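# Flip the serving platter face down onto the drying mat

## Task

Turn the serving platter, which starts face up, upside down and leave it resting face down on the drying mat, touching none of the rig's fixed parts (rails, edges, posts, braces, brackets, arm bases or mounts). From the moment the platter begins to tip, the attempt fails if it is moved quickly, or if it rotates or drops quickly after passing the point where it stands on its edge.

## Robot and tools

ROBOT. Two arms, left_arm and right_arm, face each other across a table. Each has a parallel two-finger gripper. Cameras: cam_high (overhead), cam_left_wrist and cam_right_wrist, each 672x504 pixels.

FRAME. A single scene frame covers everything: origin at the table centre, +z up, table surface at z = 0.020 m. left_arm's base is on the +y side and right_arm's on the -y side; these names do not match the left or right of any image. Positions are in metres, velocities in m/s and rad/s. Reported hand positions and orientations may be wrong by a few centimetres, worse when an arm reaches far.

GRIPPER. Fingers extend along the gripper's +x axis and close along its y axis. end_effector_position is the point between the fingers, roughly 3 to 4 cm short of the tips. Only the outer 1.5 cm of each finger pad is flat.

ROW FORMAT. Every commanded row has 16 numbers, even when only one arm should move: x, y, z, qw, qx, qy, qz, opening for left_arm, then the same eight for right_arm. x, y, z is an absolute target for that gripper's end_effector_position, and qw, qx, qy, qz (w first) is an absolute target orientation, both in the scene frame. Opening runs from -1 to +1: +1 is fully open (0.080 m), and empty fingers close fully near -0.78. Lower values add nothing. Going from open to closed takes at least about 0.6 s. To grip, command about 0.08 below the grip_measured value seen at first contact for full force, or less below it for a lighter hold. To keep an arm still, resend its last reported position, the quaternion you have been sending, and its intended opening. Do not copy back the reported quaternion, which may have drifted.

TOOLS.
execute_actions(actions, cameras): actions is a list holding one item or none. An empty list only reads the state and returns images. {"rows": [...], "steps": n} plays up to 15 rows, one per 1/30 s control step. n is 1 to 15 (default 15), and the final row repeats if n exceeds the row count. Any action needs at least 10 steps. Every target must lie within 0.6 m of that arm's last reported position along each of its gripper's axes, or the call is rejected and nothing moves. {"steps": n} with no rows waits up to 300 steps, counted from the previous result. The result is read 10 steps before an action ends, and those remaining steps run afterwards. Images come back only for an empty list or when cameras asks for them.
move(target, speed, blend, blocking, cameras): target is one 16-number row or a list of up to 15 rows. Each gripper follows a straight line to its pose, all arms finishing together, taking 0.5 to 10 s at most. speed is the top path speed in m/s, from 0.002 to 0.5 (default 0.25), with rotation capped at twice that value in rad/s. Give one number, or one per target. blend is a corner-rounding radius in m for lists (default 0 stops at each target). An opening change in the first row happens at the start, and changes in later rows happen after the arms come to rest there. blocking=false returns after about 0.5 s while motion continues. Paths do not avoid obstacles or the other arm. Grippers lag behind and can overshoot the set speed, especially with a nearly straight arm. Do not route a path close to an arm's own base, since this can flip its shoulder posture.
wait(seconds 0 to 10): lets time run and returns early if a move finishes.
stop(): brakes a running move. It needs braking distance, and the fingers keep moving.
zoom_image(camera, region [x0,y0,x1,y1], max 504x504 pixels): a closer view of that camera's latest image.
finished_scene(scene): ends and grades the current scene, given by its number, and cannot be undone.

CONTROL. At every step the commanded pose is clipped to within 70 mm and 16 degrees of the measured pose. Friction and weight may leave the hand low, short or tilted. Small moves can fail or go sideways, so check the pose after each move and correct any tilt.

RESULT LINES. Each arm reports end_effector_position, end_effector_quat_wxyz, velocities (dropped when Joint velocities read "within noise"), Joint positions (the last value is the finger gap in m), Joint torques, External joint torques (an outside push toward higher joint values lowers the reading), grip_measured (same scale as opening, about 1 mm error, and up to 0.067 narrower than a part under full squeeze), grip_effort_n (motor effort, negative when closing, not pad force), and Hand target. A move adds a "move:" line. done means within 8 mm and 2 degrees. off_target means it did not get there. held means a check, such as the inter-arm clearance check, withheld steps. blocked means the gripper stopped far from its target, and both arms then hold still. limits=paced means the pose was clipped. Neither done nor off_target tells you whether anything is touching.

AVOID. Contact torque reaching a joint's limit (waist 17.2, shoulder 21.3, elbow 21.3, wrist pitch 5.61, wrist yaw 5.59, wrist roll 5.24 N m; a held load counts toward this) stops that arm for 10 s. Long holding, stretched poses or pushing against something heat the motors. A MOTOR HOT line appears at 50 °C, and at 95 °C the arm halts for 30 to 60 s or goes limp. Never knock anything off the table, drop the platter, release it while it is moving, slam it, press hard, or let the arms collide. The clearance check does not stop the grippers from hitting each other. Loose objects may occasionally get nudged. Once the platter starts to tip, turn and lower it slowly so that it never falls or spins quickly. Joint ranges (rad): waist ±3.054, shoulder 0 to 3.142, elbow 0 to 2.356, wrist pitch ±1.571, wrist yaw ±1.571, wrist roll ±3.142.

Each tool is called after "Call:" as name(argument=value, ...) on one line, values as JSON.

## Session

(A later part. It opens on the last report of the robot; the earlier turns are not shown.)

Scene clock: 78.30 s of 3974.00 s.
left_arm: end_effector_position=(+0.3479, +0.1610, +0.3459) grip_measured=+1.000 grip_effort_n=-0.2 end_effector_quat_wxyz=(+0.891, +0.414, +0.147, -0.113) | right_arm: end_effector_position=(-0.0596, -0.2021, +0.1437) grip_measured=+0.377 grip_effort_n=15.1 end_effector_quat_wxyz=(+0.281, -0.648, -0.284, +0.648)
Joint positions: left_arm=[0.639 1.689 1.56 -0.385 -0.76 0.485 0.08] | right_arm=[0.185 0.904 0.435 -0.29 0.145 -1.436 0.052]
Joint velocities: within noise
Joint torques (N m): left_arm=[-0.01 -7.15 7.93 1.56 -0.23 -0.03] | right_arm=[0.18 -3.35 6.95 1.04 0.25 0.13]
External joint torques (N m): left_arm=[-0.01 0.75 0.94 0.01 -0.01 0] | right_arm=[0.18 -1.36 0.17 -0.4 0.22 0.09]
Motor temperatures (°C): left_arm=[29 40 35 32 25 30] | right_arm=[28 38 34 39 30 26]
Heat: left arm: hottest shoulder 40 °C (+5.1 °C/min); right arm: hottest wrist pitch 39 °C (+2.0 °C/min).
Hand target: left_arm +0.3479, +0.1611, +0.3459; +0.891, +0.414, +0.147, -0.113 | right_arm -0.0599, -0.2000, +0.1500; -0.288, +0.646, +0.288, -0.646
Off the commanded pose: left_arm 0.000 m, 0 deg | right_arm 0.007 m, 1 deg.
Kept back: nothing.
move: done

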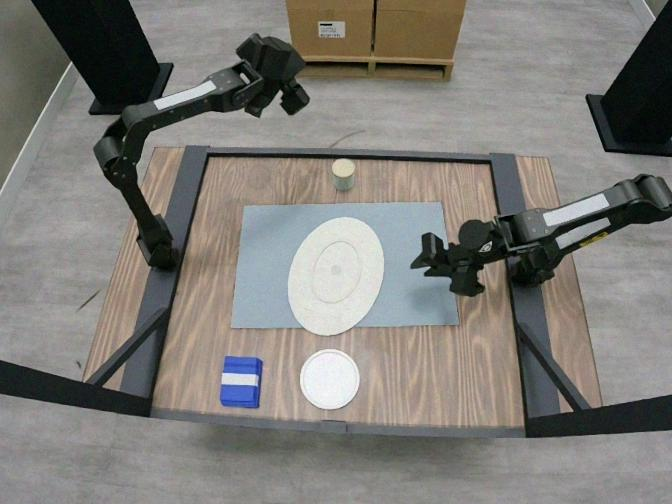

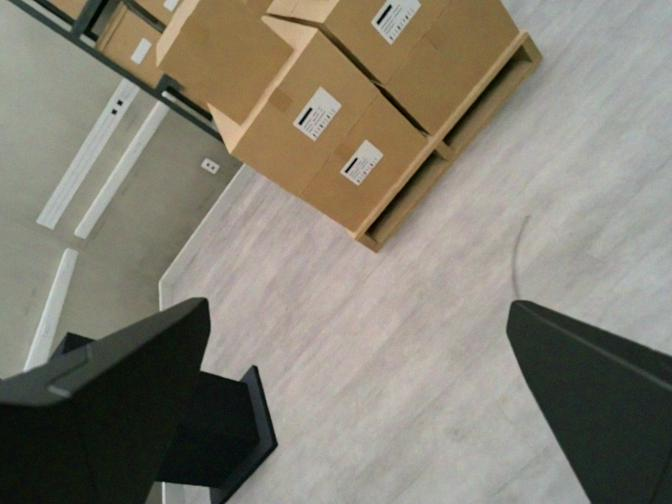

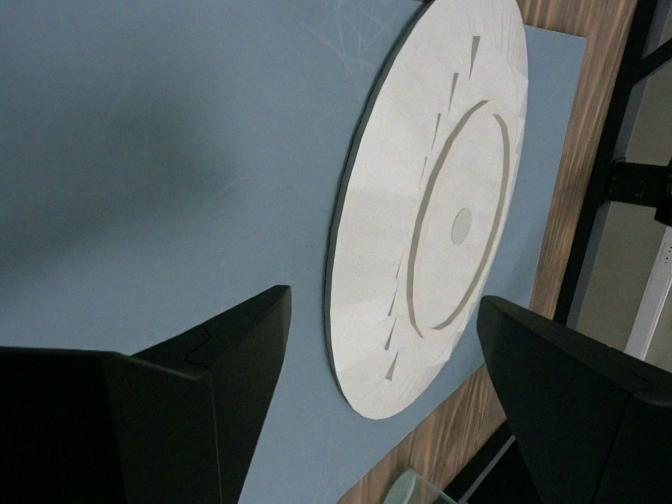

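Call:
move(target=[[0.3479,0.161,0.3459,0.891,0.414,0.147,-0.113,1,-0.175,-0.15,0.12,0.2127,-0.6744,-0.2127,0.6744,-0.9],[0.3479,0.161,0.3459,0.891,0.414,0.147,-0.113,1,-0.175,-0.132,0.06,0.2127,-0.6744,-0.2127,0.6744,-0.9]], speed=[0.15,0.06])

Scene clock: 82.00 s of 3974.00 s.
left_arm: end_effector_position=(+0.3479, +0.1610, +0.3459) grip_measured=+1.000 grip_effort_n=-0.2 end_effector_quat_wxyz=(+0.891, +0.414, +0.147, -0.113) | right_arm: end_effector_position=(-0.1773, -0.1288, +0.0670) grip_measured=-0.763 grip_effort_n=-83.5 end_effector_quat_wxyz=(+0.221, -0.670, -0.217, +0.674)
Joint positions: left_arm=[0.639 1.689 1.56 -0.385 -0.76 0.485 0.08] | right_arm=[0.53 1.694 0.775 -0.092 0.307 -1.109 0.001]
Joint velocities: within noise
Joint torques (N m): left_arm=[-0.01 -7.15 7.92 1.56 -0.22 -0.03] | right_arm=[-0.13 -6.47 3.53 1.14 -0.03 -0.06]
External joint torques (N m): left_arm=[-0.06 0.58 1.06 0.05 -0.01 0] | right_arm=[-0.1 -0.15 -1.85 0 -0.16 -0.09]
Motor temperatures (°C): left_arm=[29 40 35 32 25 30] | right_arm=[28 37 34 38 30 26]
Heat: left arm: hottest shoulder 40 °C (+4.0 °C/min); right arm: hottest wrist pitch 38 °C (+1.0 °C/min).
Hand target: left_arm +0.3479, +0.1611, +0.3459; +0.891, +0.414, +0.147, -0.113 | right_arm -0.1749, -0.1321, +0.0602; -0.213, +0.674, +0.213, -0.674
Off the commanded pose: left_arm 0.000 m, 0 deg | right_arm 0.008 m, 1 deg.
Kept back: nothing.
move: done

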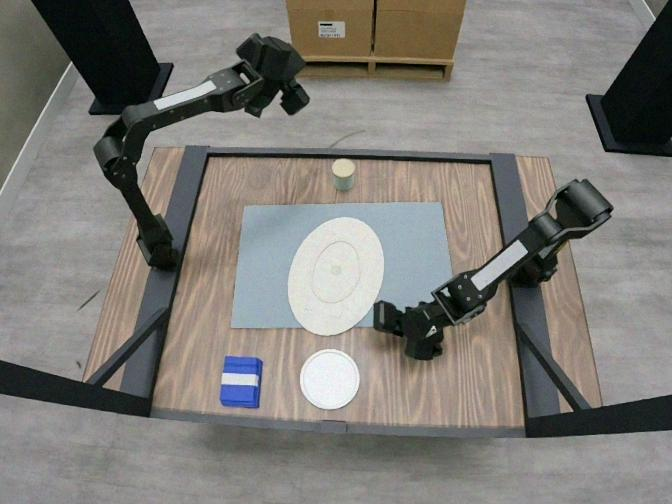

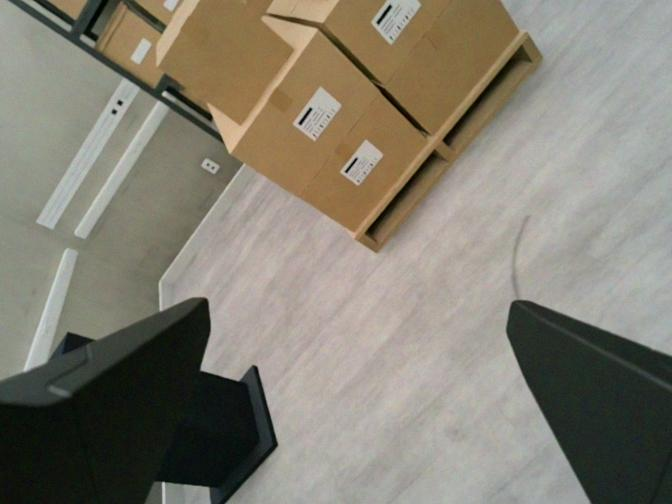

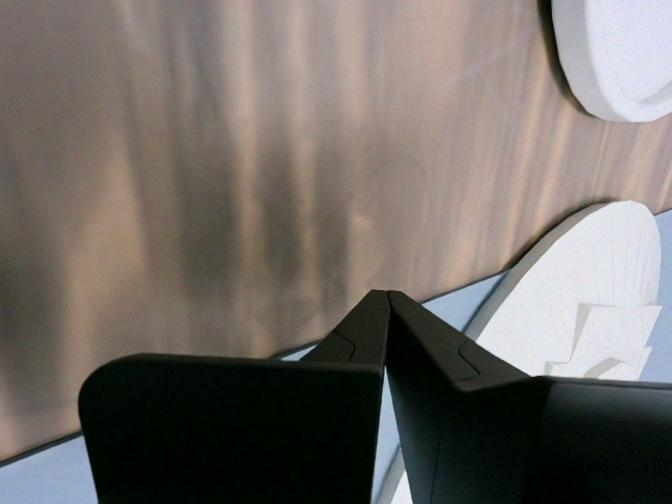

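Call:
move(target=[[0.3479,0.161,0.3459,0.891,0.414,0.147,-0.113,1,-0.17,-0.126,0.055,0.2127,-0.6744,-0.2127,0.6744,-0.9],[0.3479,0.161,0.3459,0.891,0.414,0.147,-0.113,1,-0.124,-0.086,0.056,0.2127,-0.6744,-0.2127,0.6744,-0.9]], speed=0.04)

Scene clock: 84.47 s of 3974.00 s.
left_arm: end_effector_position=(+0.3479, +0.1610, +0.3459) grip_measured=+1.000 grip_effort_n=-0.2 end_effector_quat_wxyz=(+0.891, +0.414, +0.147, -0.113) | right_arm: end_effector_position=(-0.1288, -0.0931, +0.0570) grip_measured=-0.763 grip_effort_n=-83.5 end_effector_quat_wxyz=(+0.207, -0.672, -0.216, +0.678)
Joint positions: left_arm=[0.639 1.689 1.56 -0.385 -0.76 0.485 0.08] | right_arm=[0.319 1.761 0.81 -0.036 0.177 -1.303 0.001]
Joint velocities: within noise
Joint torques (N m): left_arm=[-0.02 -7.15 7.93 1.56 -0.23 -0.03] | right_arm=[-1.27 -5.77 6.19 1.36 0.21 -0.15]
External joint torques (N m): left_arm=[-0.01 0.61 1.06 0.04 -0.02 0] | right_arm=[-1.26 1.04 0.83 0.17 0.15 -0.18]
Motor temperatures (°C): left_arm=[29 40 35 32 25 30] | right_arm=[28 37 33 37 30 26]
Heat: left arm: hottest shoulder 40 °C (+4.0 °C/min); right arm: hottest shoulder 37 °C (+6.1 °C/min).
Hand target: left_arm +0.3479, +0.1611, +0.3459; +0.891, +0.414, +0.147, -0.113 | right_arm -0.1239, -0.0863, +0.0560; -0.213, +0.674, +0.213, -0.674
Off the commanded pose: left_arm 0.000 m, 0 deg | right_arm 0.009 m, 1 deg.
Kept back: nothing.
move: off_target (right_arm)

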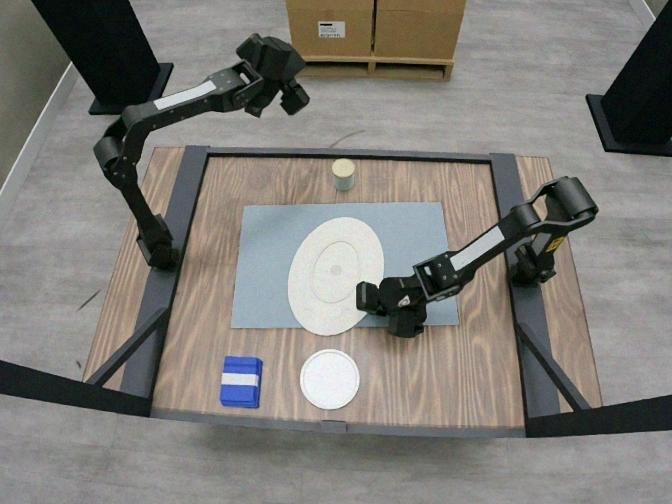

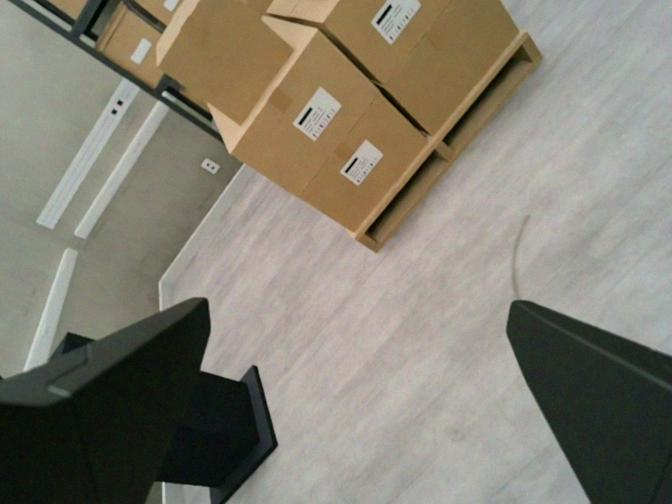

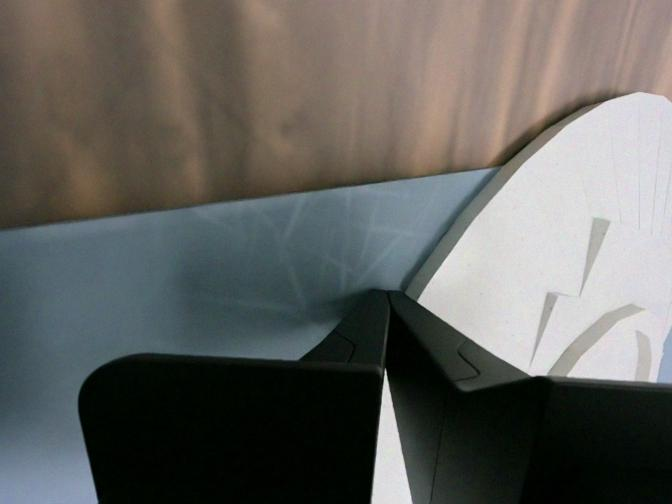

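Call:
move(target=[0.3479,0.161,0.3459,0.891,0.414,0.147,-0.113,1,-0.09,-0.058,0.056,0.2127,-0.6744,-0.2127,0.6744,-0.9], speed=0.03)

Scene clock: 86.43 s of 3974.00 s.
left_arm: end_effector_position=(+0.3479, +0.1610, +0.3459) grip_measured=+1.000 grip_effort_n=0.2 end_effector_quat_wxyz=(+0.891, +0.414, +0.147, -0.113) | right_arm: end_effector_position=(-0.1219, -0.0891, +0.0568) grip_measured=-0.763 grip_effort_n=-83.5 end_effector_quat_wxyz=(+0.165, -0.653, -0.224, +0.705) end_effector_velocity=(-0.128, -0.042, +0.050) end_effector_angular_velocity=(+0.045, +0.066, +0.366)
Joint positions: left_arm=[0.639 1.689 1.56 -0.385 -0.76 0.485 0.08] | right_arm=[0.247 1.769 0.842 -0.083 0.046 -1.408 0.001]
Joint velocities: left_arm=[within noise] | right_arm=[0.325 -0.188 -0.017 -0.11 -0.066 -0.007 0]
Joint torques (N m): left_arm=[-0.02 -7.08 8.07 1.52 -0.25 -0.03] | right_arm=[-2.93 -5.67 5.22 2.96 1.15 -0.1]
External joint torques (N m): left_arm=[0.03 0.57 1.23 0.04 -0.03 0] | right_arm=[-6.01 3.7 0.71 2.04 1.8 -0.15]
Motor temperatures (°C): left_arm=[29 40 35 32 25 30] | right_arm=[28 37 34 38 31 26]
Heat: left arm: hottest shoulder 40 °C (+3.0 °C/min); right arm: hottest wrist pitch 38 °C (+2.0 °C/min).
Hand target: left_arm +0.3479, +0.1610, +0.3459; +0.891, +0.414, +0.147, -0.113 | right_arm -0.1191, -0.0881, +0.0559; -0.168, +0.654, +0.221, -0.703
Off the commanded pose: left_arm 0.000 m, 0 deg | right_arm 0.045 m, 7 deg.
blocked (right_arm)
Kept back: nothing.
move: off_target (right_arm)

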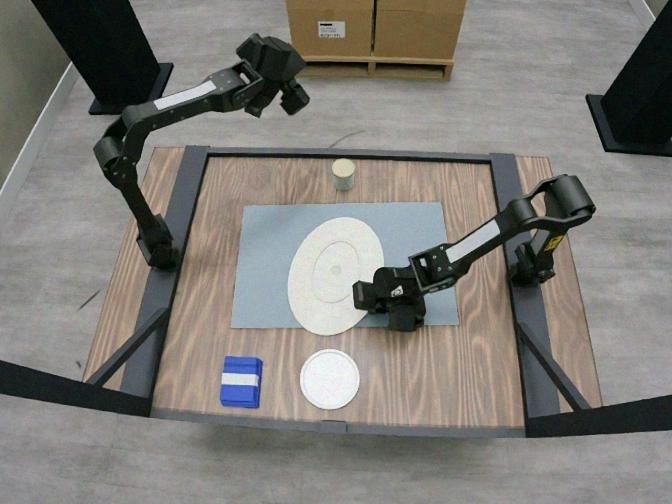

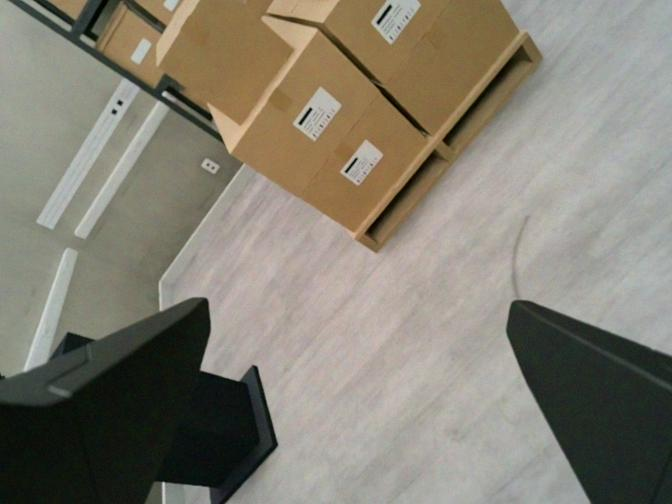

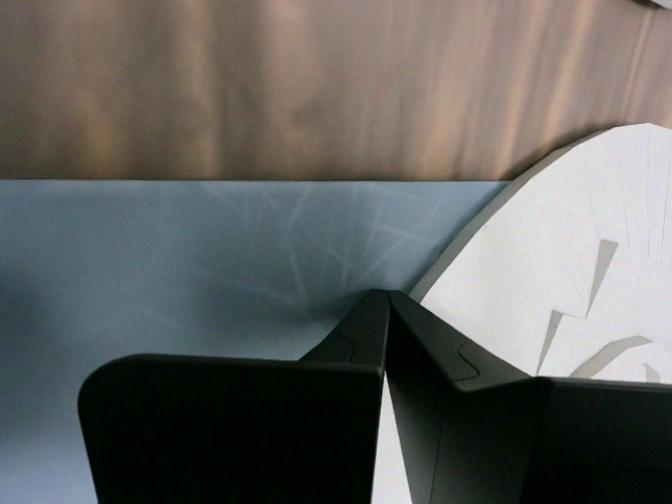

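Call:
move(target=[[0.3479,0.161,0.3459,0.891,0.414,0.147,-0.113,1,-0.135,-0.098,0.07,0.2127,-0.6744,-0.2127,0.6744,-0.9],[0.3479,0.161,0.3459,0.891,0.414,0.147,-0.113,1,-0.135,-0.098,0.062,0.2127,-0.6744,-0.2127,0.6744,-0.9]], speed=0.05)

Call:
move(target=[0.3479,0.161,0.3459,0.891,0.414,0.147,-0.113,1,-0.085,-0.06,0.062,0.2127,-0.6744,-0.2127,0.6744,-0.9], speed=0.04)

Scene clock: 88.83 s of 3974.00 s.
left_arm: end_effector_position=(+0.3479, +0.1610, +0.3459) grip_measured=+1.000 grip_effort_n=-0.2 end_effector_quat_wxyz=(+0.891, +0.414, +0.147, -0.113) | right_arm: end_effector_position=(-0.1363, -0.0939, +0.0690) grip_measured=-0.763 grip_effort_n=-83.5 end_effector_quat_wxyz=(+0.218, -0.669, -0.218, +0.676)
Joint positions: left_arm=[0.639 1.689 1.56 -0.385 -0.76 0.485 0.08] | right_arm=[0.347 1.731 0.822 -0.064 0.2 -1.271 0.001]
Joint velocities: within noise
Joint torques (N m): left_arm=[-0.02 -7.14 7.93 1.56 -0.22 -0.04] | right_arm=[0.21 -6.86 3.27 1.16 0.28 0.13]
External joint torques (N m): left_arm=[-0.03 0.58 1.07 0.05 -0.01 0] | right_arm=[0.2 -0.04 -2.31 -0.06 0.21 0.1]
Motor temperatures (°C): left_arm=[29 40 35 32 25 30] | right_arm=[28 37 34 38 31 26]
Heat: left arm: hottest shoulder 40 °C (+3.0 °C/min); right arm: hottest wrist pitch 38 °C (+3.0 °C/min).
Hand target: left_arm +0.3479, +0.1611, +0.3459; +0.891, +0.414, +0.147, -0.113 | right_arm -0.1350, -0.0980, +0.0621; -0.213, +0.674, +0.213, -0.674
Off the commanded pose: left_arm 0.000 m, 0 deg | right_arm 0.008 m, 1 deg.
Kept back: nothing.
move: done

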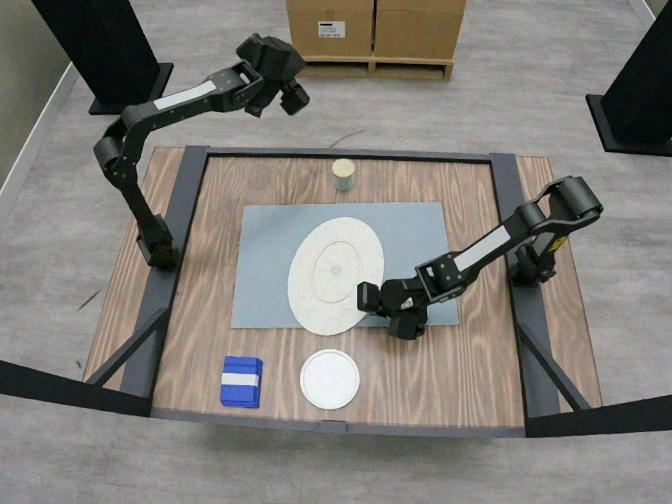

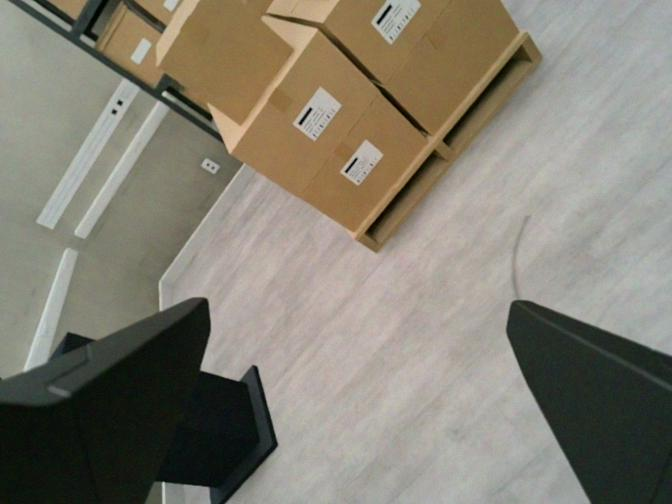

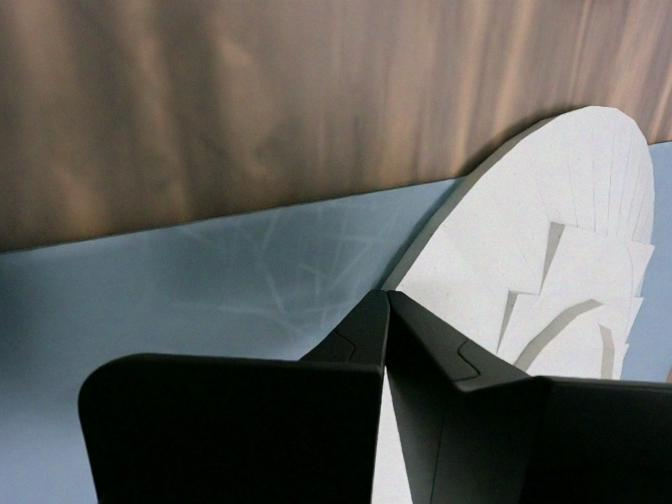

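Scene clock: 90.70 s of 3974.00 s.
left_arm: end_effector_position=(+0.3479, +0.1610, +0.3459) grip_measured=+1.000 grip_effort_n=-0.2 end_effector_quat_wxyz=(+0.891, +0.414, +0.147, -0.113) | right_arm: end_effector_position=(-0.0970, -0.0602, +0.0742) grip_measured=-0.763 grip_effort_n=-83.5 end_effector_quat_wxyz=(+0.215, -0.661, -0.230, +0.681)
Joint positions: left_arm=[0.639 1.689 1.56 -0.385 -0.76 0.485 0.08] | right_arm=[0.185 1.781 0.897 -0.051 0.087 -1.422 0.001]
Joint velocities: within noise
Joint torques (N m): left_arm=[-0.02 -7.14 7.93 1.56 -0.22 -0.03] | right_arm=[-1.78 -4.86 4.58 0.91 0.51 -0.1]
External joint torques (N m): left_arm=[0.05 0.61 1.06 0.05 -0.02 0] | right_arm=[-1.79 2.48 -1.16 -0.37 0.5 -0.13]
Motor temperatures (°C): left_arm=[29 41 35 32 25 30] | right_arm=[28 36 34 37 31 26]
Heat: left arm: hottest shoulder 41 °C (+4.0 °C/min); right arm: hottest wrist pitch 37 °C (+2.0 °C/min).
Hand target: left_arm +0.3479, +0.1611, +0.3459; +0.891, +0.414, +0.147, -0.113 | right_arm -0.0852, -0.0607, +0.0623; -0.212, +0.674, +0.213, -0.675
Off the commanded pose: left_arm 0.000 m, 0 deg | right_arm 0.017 m, 3 deg.
Kept back: nothing.
move: off_target (right_arm)

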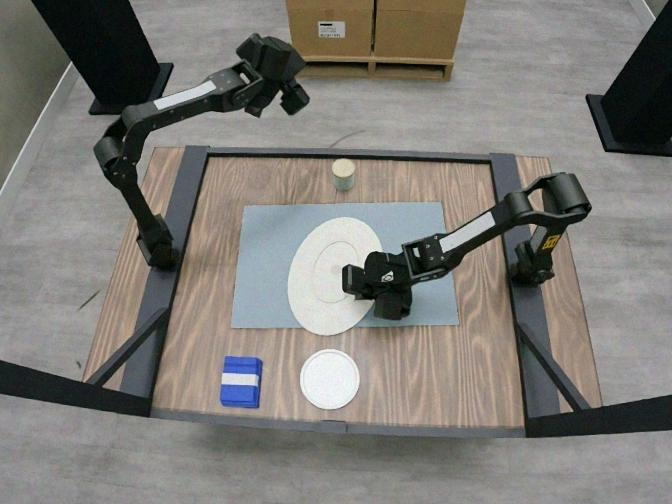

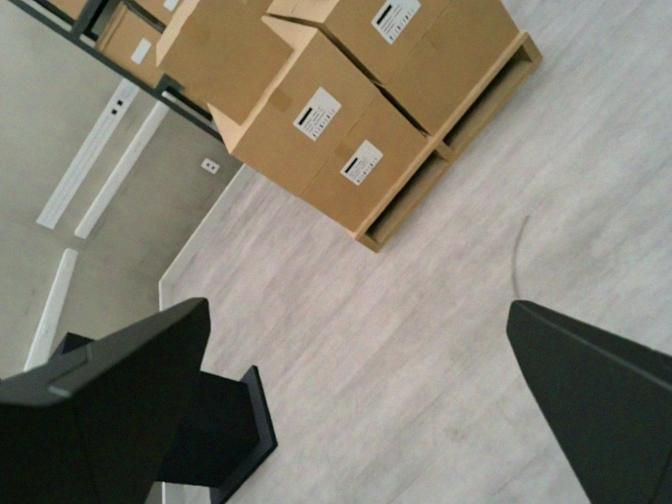

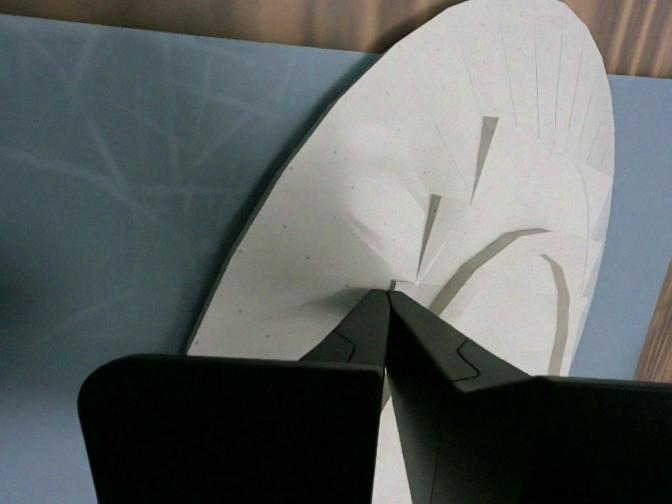

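Call:
move(target=[[0.3479,0.161,0.3459,0.891,0.414,0.147,-0.113,1,-0.105,-0.07,0.1,0.2127,-0.6744,-0.2127,0.6744,-0.9],[0.3479,0.161,0.3459,0.891,0.414,0.147,-0.113,1,-0.165,-0.11,0.09,0.2127,-0.6744,-0.2127,0.6744,-0.9],[0.3479,0.161,0.3459,0.891,0.414,0.147,-0.113,1,-0.165,-0.11,0.053,0.2127,-0.6744,-0.2127,0.6744,-0.9]], speed=0.07)

Scene clock: 94.50 s of 3974.00 s.
left_arm: end_effector_position=(+0.3479, +0.1610, +0.3459) grip_measured=+1.000 grip_effort_n=-0.2 end_effector_quat_wxyz=(+0.891, +0.414, +0.147, -0.113) | right_arm: end_effector_position=(-0.1669, -0.1063, +0.0597) grip_measured=-0.763 grip_effort_n=-83.5 end_effector_quat_wxyz=(+0.217, -0.669, -0.218, +0.677)
Joint positions: left_arm=[0.639 1.689 1.56 -0.385 -0.76 0.485 0.08] | right_arm=[0.457 1.762 0.817 -0.051 0.259 -1.176 0.001]
Joint velocities: within noise
Joint torques (N m): left_arm=[-0.02 -7.14 7.95 1.56 -0.22 -0.03] | right_arm=[0.05 -6.66 3.3 1.12 0.3 0.08]
External joint torques (N m): left_arm=[0.03 0.64 1.05 0.03 -0.02 0.01] | right_arm=[0.04 0.21 -2.1 -0.08 0.21 0.05]
Motor temperatures (°C): left_arm=[29 41 36 32 25 30] | right_arm=[28 36 33 37 31 26]
Heat: left arm: hottest shoulder 41 °C (+3.0 °C/min); right arm: hottest wrist pitch 37 °C (+3.0 °C/min).
Hand target: left_arm +0.3479, +0.1611, +0.3459; +0.891, +0.414, +0.147, -0.113 | right_arm -0.1649, -0.1100, +0.0531; -0.213, +0.674, +0.213, -0.674
Off the commanded pose: left_arm 0.000 m, 0 deg | right_arm 0.008 m, 1 deg.
Kept back: nothing.
move: done

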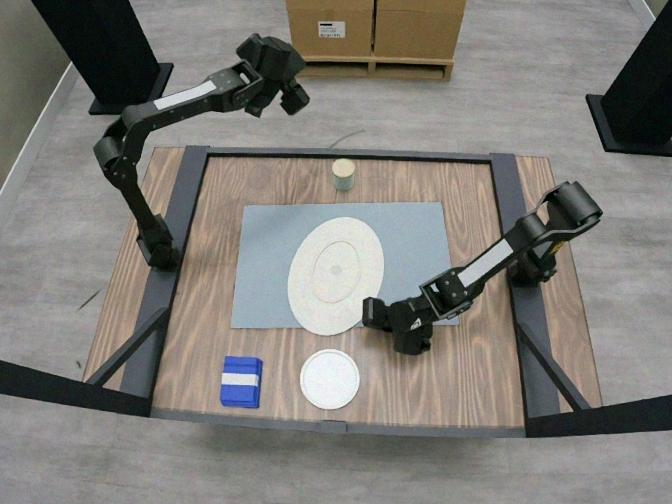

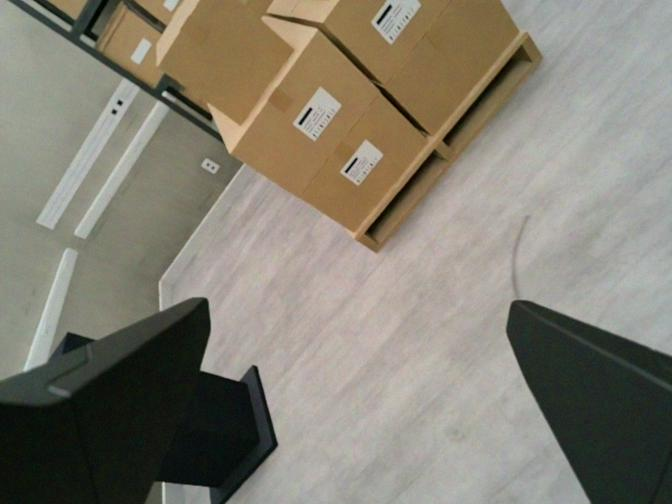

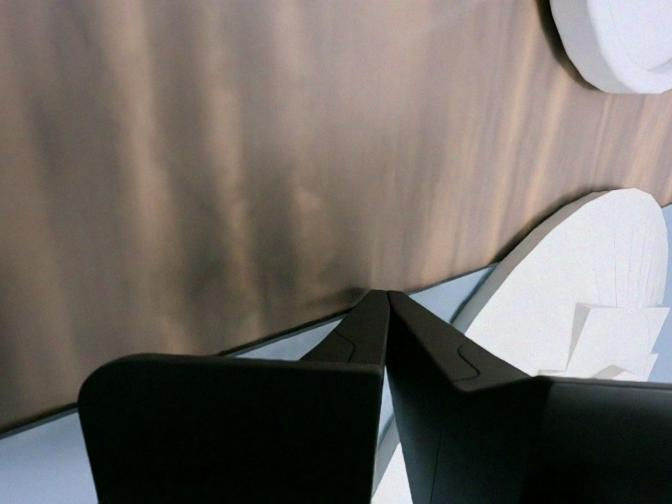

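Call:
move(target=[0.3479,0.161,0.3459,0.891,0.414,0.147,-0.113,1,-0.075,-0.04,0.054,0.2127,-0.6744,-0.2127,0.6744,-0.9], speed=0.09)

Scene clock: 96.90 s of 3974.00 s.
left_arm: end_effector_position=(+0.3479, +0.1610, +0.3459) grip_measured=+1.000 grip_effort_n=-0.2 end_effector_quat_wxyz=(+0.891, +0.414, +0.147, -0.113) | right_arm: end_effector_position=(-0.1221, -0.0633, +0.0578) grip_measured=-0.763 grip_effort_n=-83.5 end_effector_quat_wxyz=(+0.164, -0.638, -0.239, +0.714)
Joint positions: left_arm=[0.639 1.689 1.56 -0.385 -0.76 0.485 0.08] | right_arm=[0.211 1.841 0.925 -0.067 -0.009 -1.452 0.001]
Joint velocities: within noise
Joint torques (N m): left_arm=[-0.04 -7.08 8.09 1.44 -0.26 -0.03] | right_arm=[-1.4 -8.5 4.38 1.31 0.38 -0.02]
External joint torques (N m): left_arm=[-0.09 0.81 1.12 -0.1 -0.04 0] | right_arm=[-1.41 -0.96 -1.06 0.14 0.42 -0.05]
Motor temperatures (°C): left_arm=[29 41 36 32 25 30] | right_arm=[28 36 34 37 31 26]
Heat: left arm: hottest shoulder 41 °C (+3.0 °C/min); right arm: hottest wrist pitch 37 °C (+4.0 °C/min).
Hand target: left_arm +0.3479, +0.1610, +0.3459; +0.891, +0.414, +0.147, -0.113 | right_arm -0.1141, -0.0610, +0.0569; -0.172, +0.643, +0.233, -0.709
Off the commanded pose: left_arm 0.000 m, 0 deg | right_arm 0.053 m, 9 deg.
Kept back: nothing.
move: blocked (right_arm; both arms now hold where they are)

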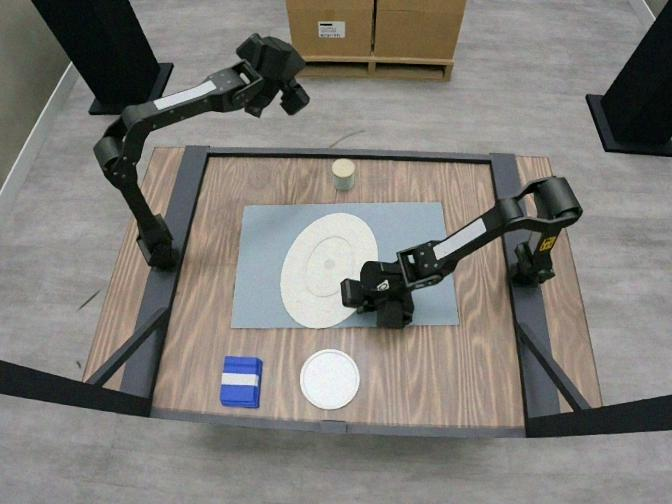

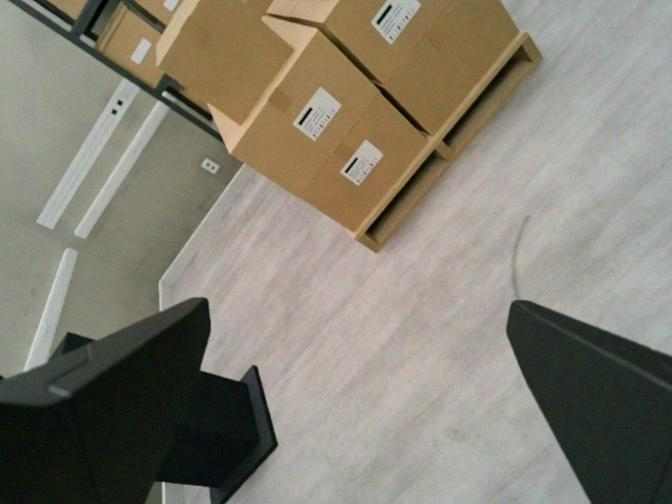

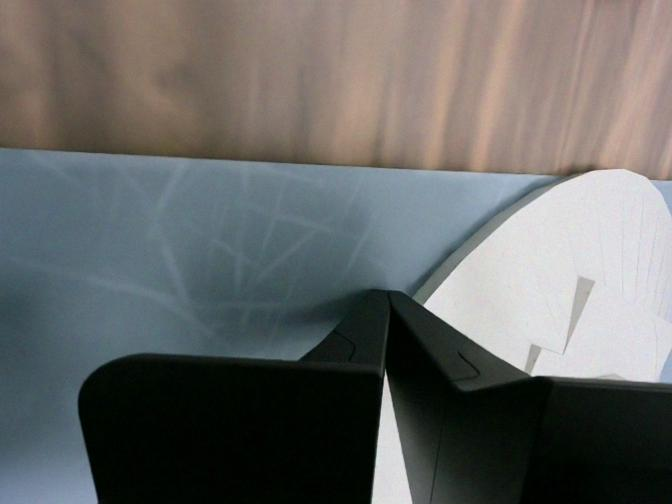

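Call:
move(target=[0.3479,0.161,0.3459,0.891,0.414,0.147,-0.113,1,-0.05,-0.025,0.053,0.2127,-0.6744,-0.2127,0.6744,-0.9], speed=0.09)

Scene clock: 98.70 s of 3974.00 s.
left_arm: end_effector_position=(+0.3479, +0.1610, +0.3459) grip_measured=+1.000 grip_effort_n=-0.2 end_effector_quat_wxyz=(+0.891, +0.414, +0.147, -0.113) | right_arm: end_effector_position=(-0.1034, -0.0434, +0.0582) grip_measured=-0.763 grip_effort_n=-83.5 end_effector_quat_wxyz=(+0.165, -0.631, -0.245, +0.717)
Joint positions: left_arm=[0.639 1.689 1.56 -0.385 -0.76 0.485 0.08] | right_arm=[0.138 1.887 0.984 -0.069 -0.062 -1.515 0.001]
Joint velocities: within noise
Joint torques (N m): left_arm=[-0.04 -7.06 8.08 1.44 -0.26 -0.04] | right_arm=[-1.58 -9.3 4.47 1.22 0.36 0.07]
External joint torques (N m): left_arm=[-0.02 0.7 1.22 -0.07 -0.05 0] | right_arm=[-1.63 -1.32 -1.08 0.01 0.45 0.04]
Motor temperatures (°C): left_arm=[29 41 36 32 25 30] | right_arm=[28 36 34 37 31 26]
Heat: left arm: hottest shoulder 41 °C (+3.0 °C/min); right arm: hottest wrist pitch 37 °C (+4.0 °C/min).
Hand target: left_arm +0.3479, +0.1610, +0.3459; +0.891, +0.414, +0.147, -0.113 | right_arm -0.0945, -0.0416, +0.0576; -0.173, +0.637, +0.239, -0.712
Off the commanded pose: left_arm 0.000 m, 0 deg | right_arm 0.057 m, 10 deg.
Kept back: nothing.
move: blocked (right_arm; both arms now hold where they are)

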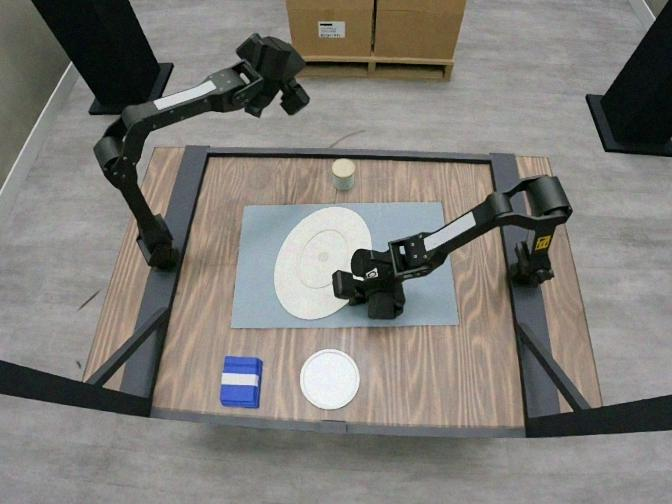

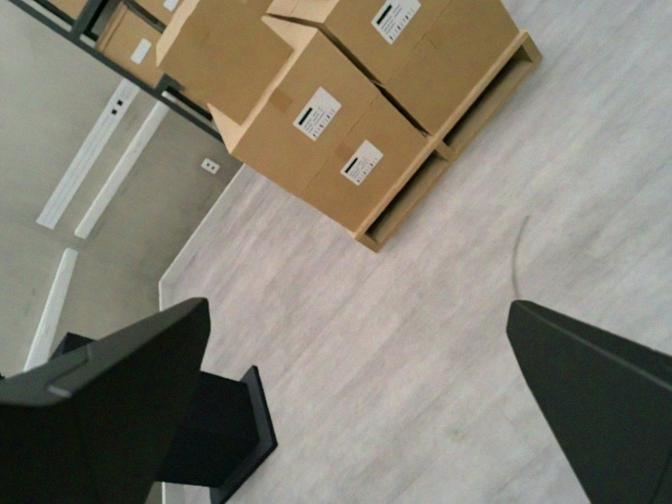

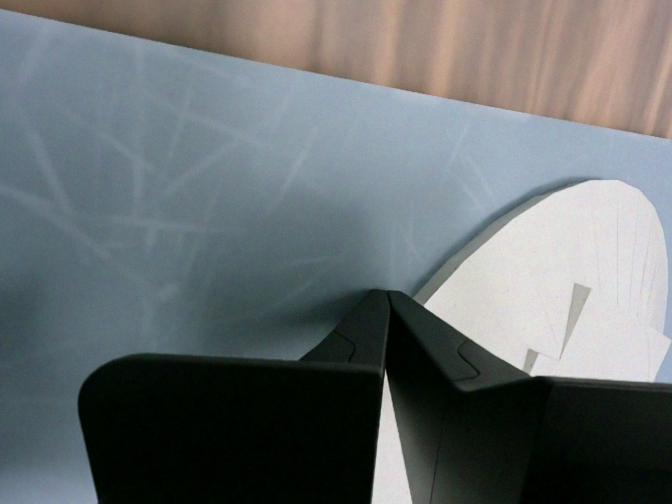

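Fully on the mat. Withdraw.

Call:
move(target=[[0.3479,0.161,0.3459,0.891,0.414,0.147,-0.113,1,-0.12,-0.07,0.058,0.2127,-0.6744,-0.2127,0.6744,-0.9],[0.3479,0.161,0.3459,0.891,0.414,0.147,-0.113,1,-0.12,-0.19,0.13,0.2127,-0.6744,-0.2127,0.6744,-0.9]], speed=[0.08,0.15])

Scene clock: 101.50 s of 3974.00 s.
left_arm: end_effector_position=(+0.3479, +0.1610, +0.3459) grip_measured=+1.000 grip_effort_n=0.2 end_effector_quat_wxyz=(+0.891, +0.414, +0.147, -0.113) | right_arm: end_effector_position=(-0.1217, -0.1863, +0.1329) grip_measured=-0.763 grip_effort_n=-83.5 end_effector_quat_wxyz=(+0.214, -0.671, -0.215, +0.676)
Joint positions: left_arm=[0.639 1.689 1.56 -0.385 -0.76 0.485 0.08] | right_arm=[0.439 1.233 0.674 -0.442 0.25 -1.191 0.001]
Joint velocities: within noise
Joint torques (N m): left_arm=[-0.02 -7.14 7.94 1.56 -0.22 -0.03] | right_arm=[0.18 -5.64 3.94 0.83 0.28 0.17]
External joint torques (N m): left_arm=[-0.01 0.75 0.99 0.03 -0.01 0] | right_arm=[0.19 -1.83 -2.45 -0.35 0.18 0.14]
Motor temperatures (°C): left_arm=[29 41 36 32 25 30] | right_arm=[28 36 33 36 31 26]
Heat: left arm: hottest shoulder 41 °C (+3.0 °C/min); right arm: hottest shoulder 36 °C (-10.1 °C/min).
Hand target: left_arm +0.3479, +0.1611, +0.3459; +0.891, +0.414, +0.147, -0.113 | right_arm -0.1200, -0.1899, +0.1300; -0.213, +0.674, +0.213, -0.674
Off the commanded pose: left_arm 0.000 m, 0 deg | right_arm 0.005 m, 1 deg.
Kept back: nothing.
move: done

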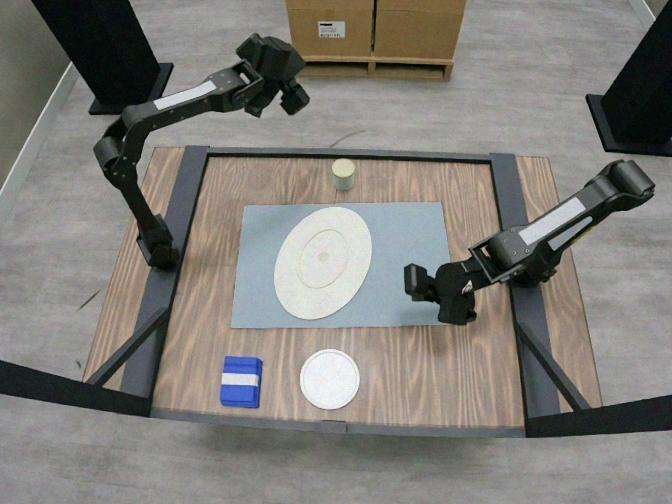

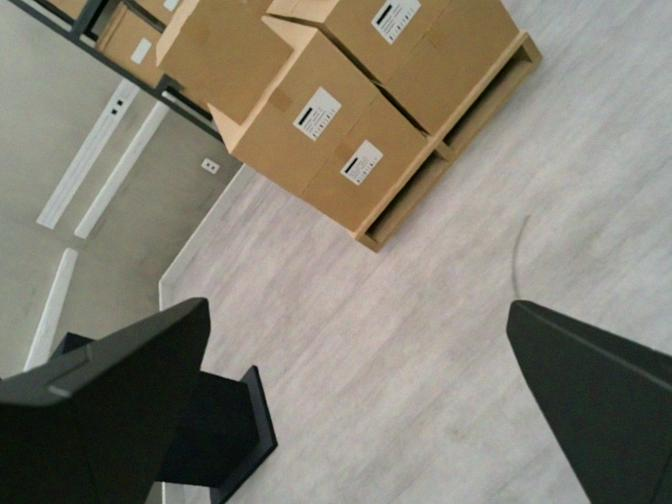

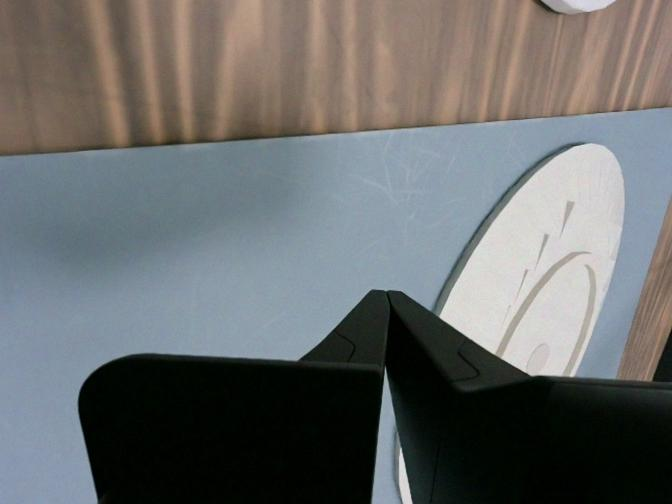

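Call:
finished_scene(scene=2)

The scene is finished: the task was done.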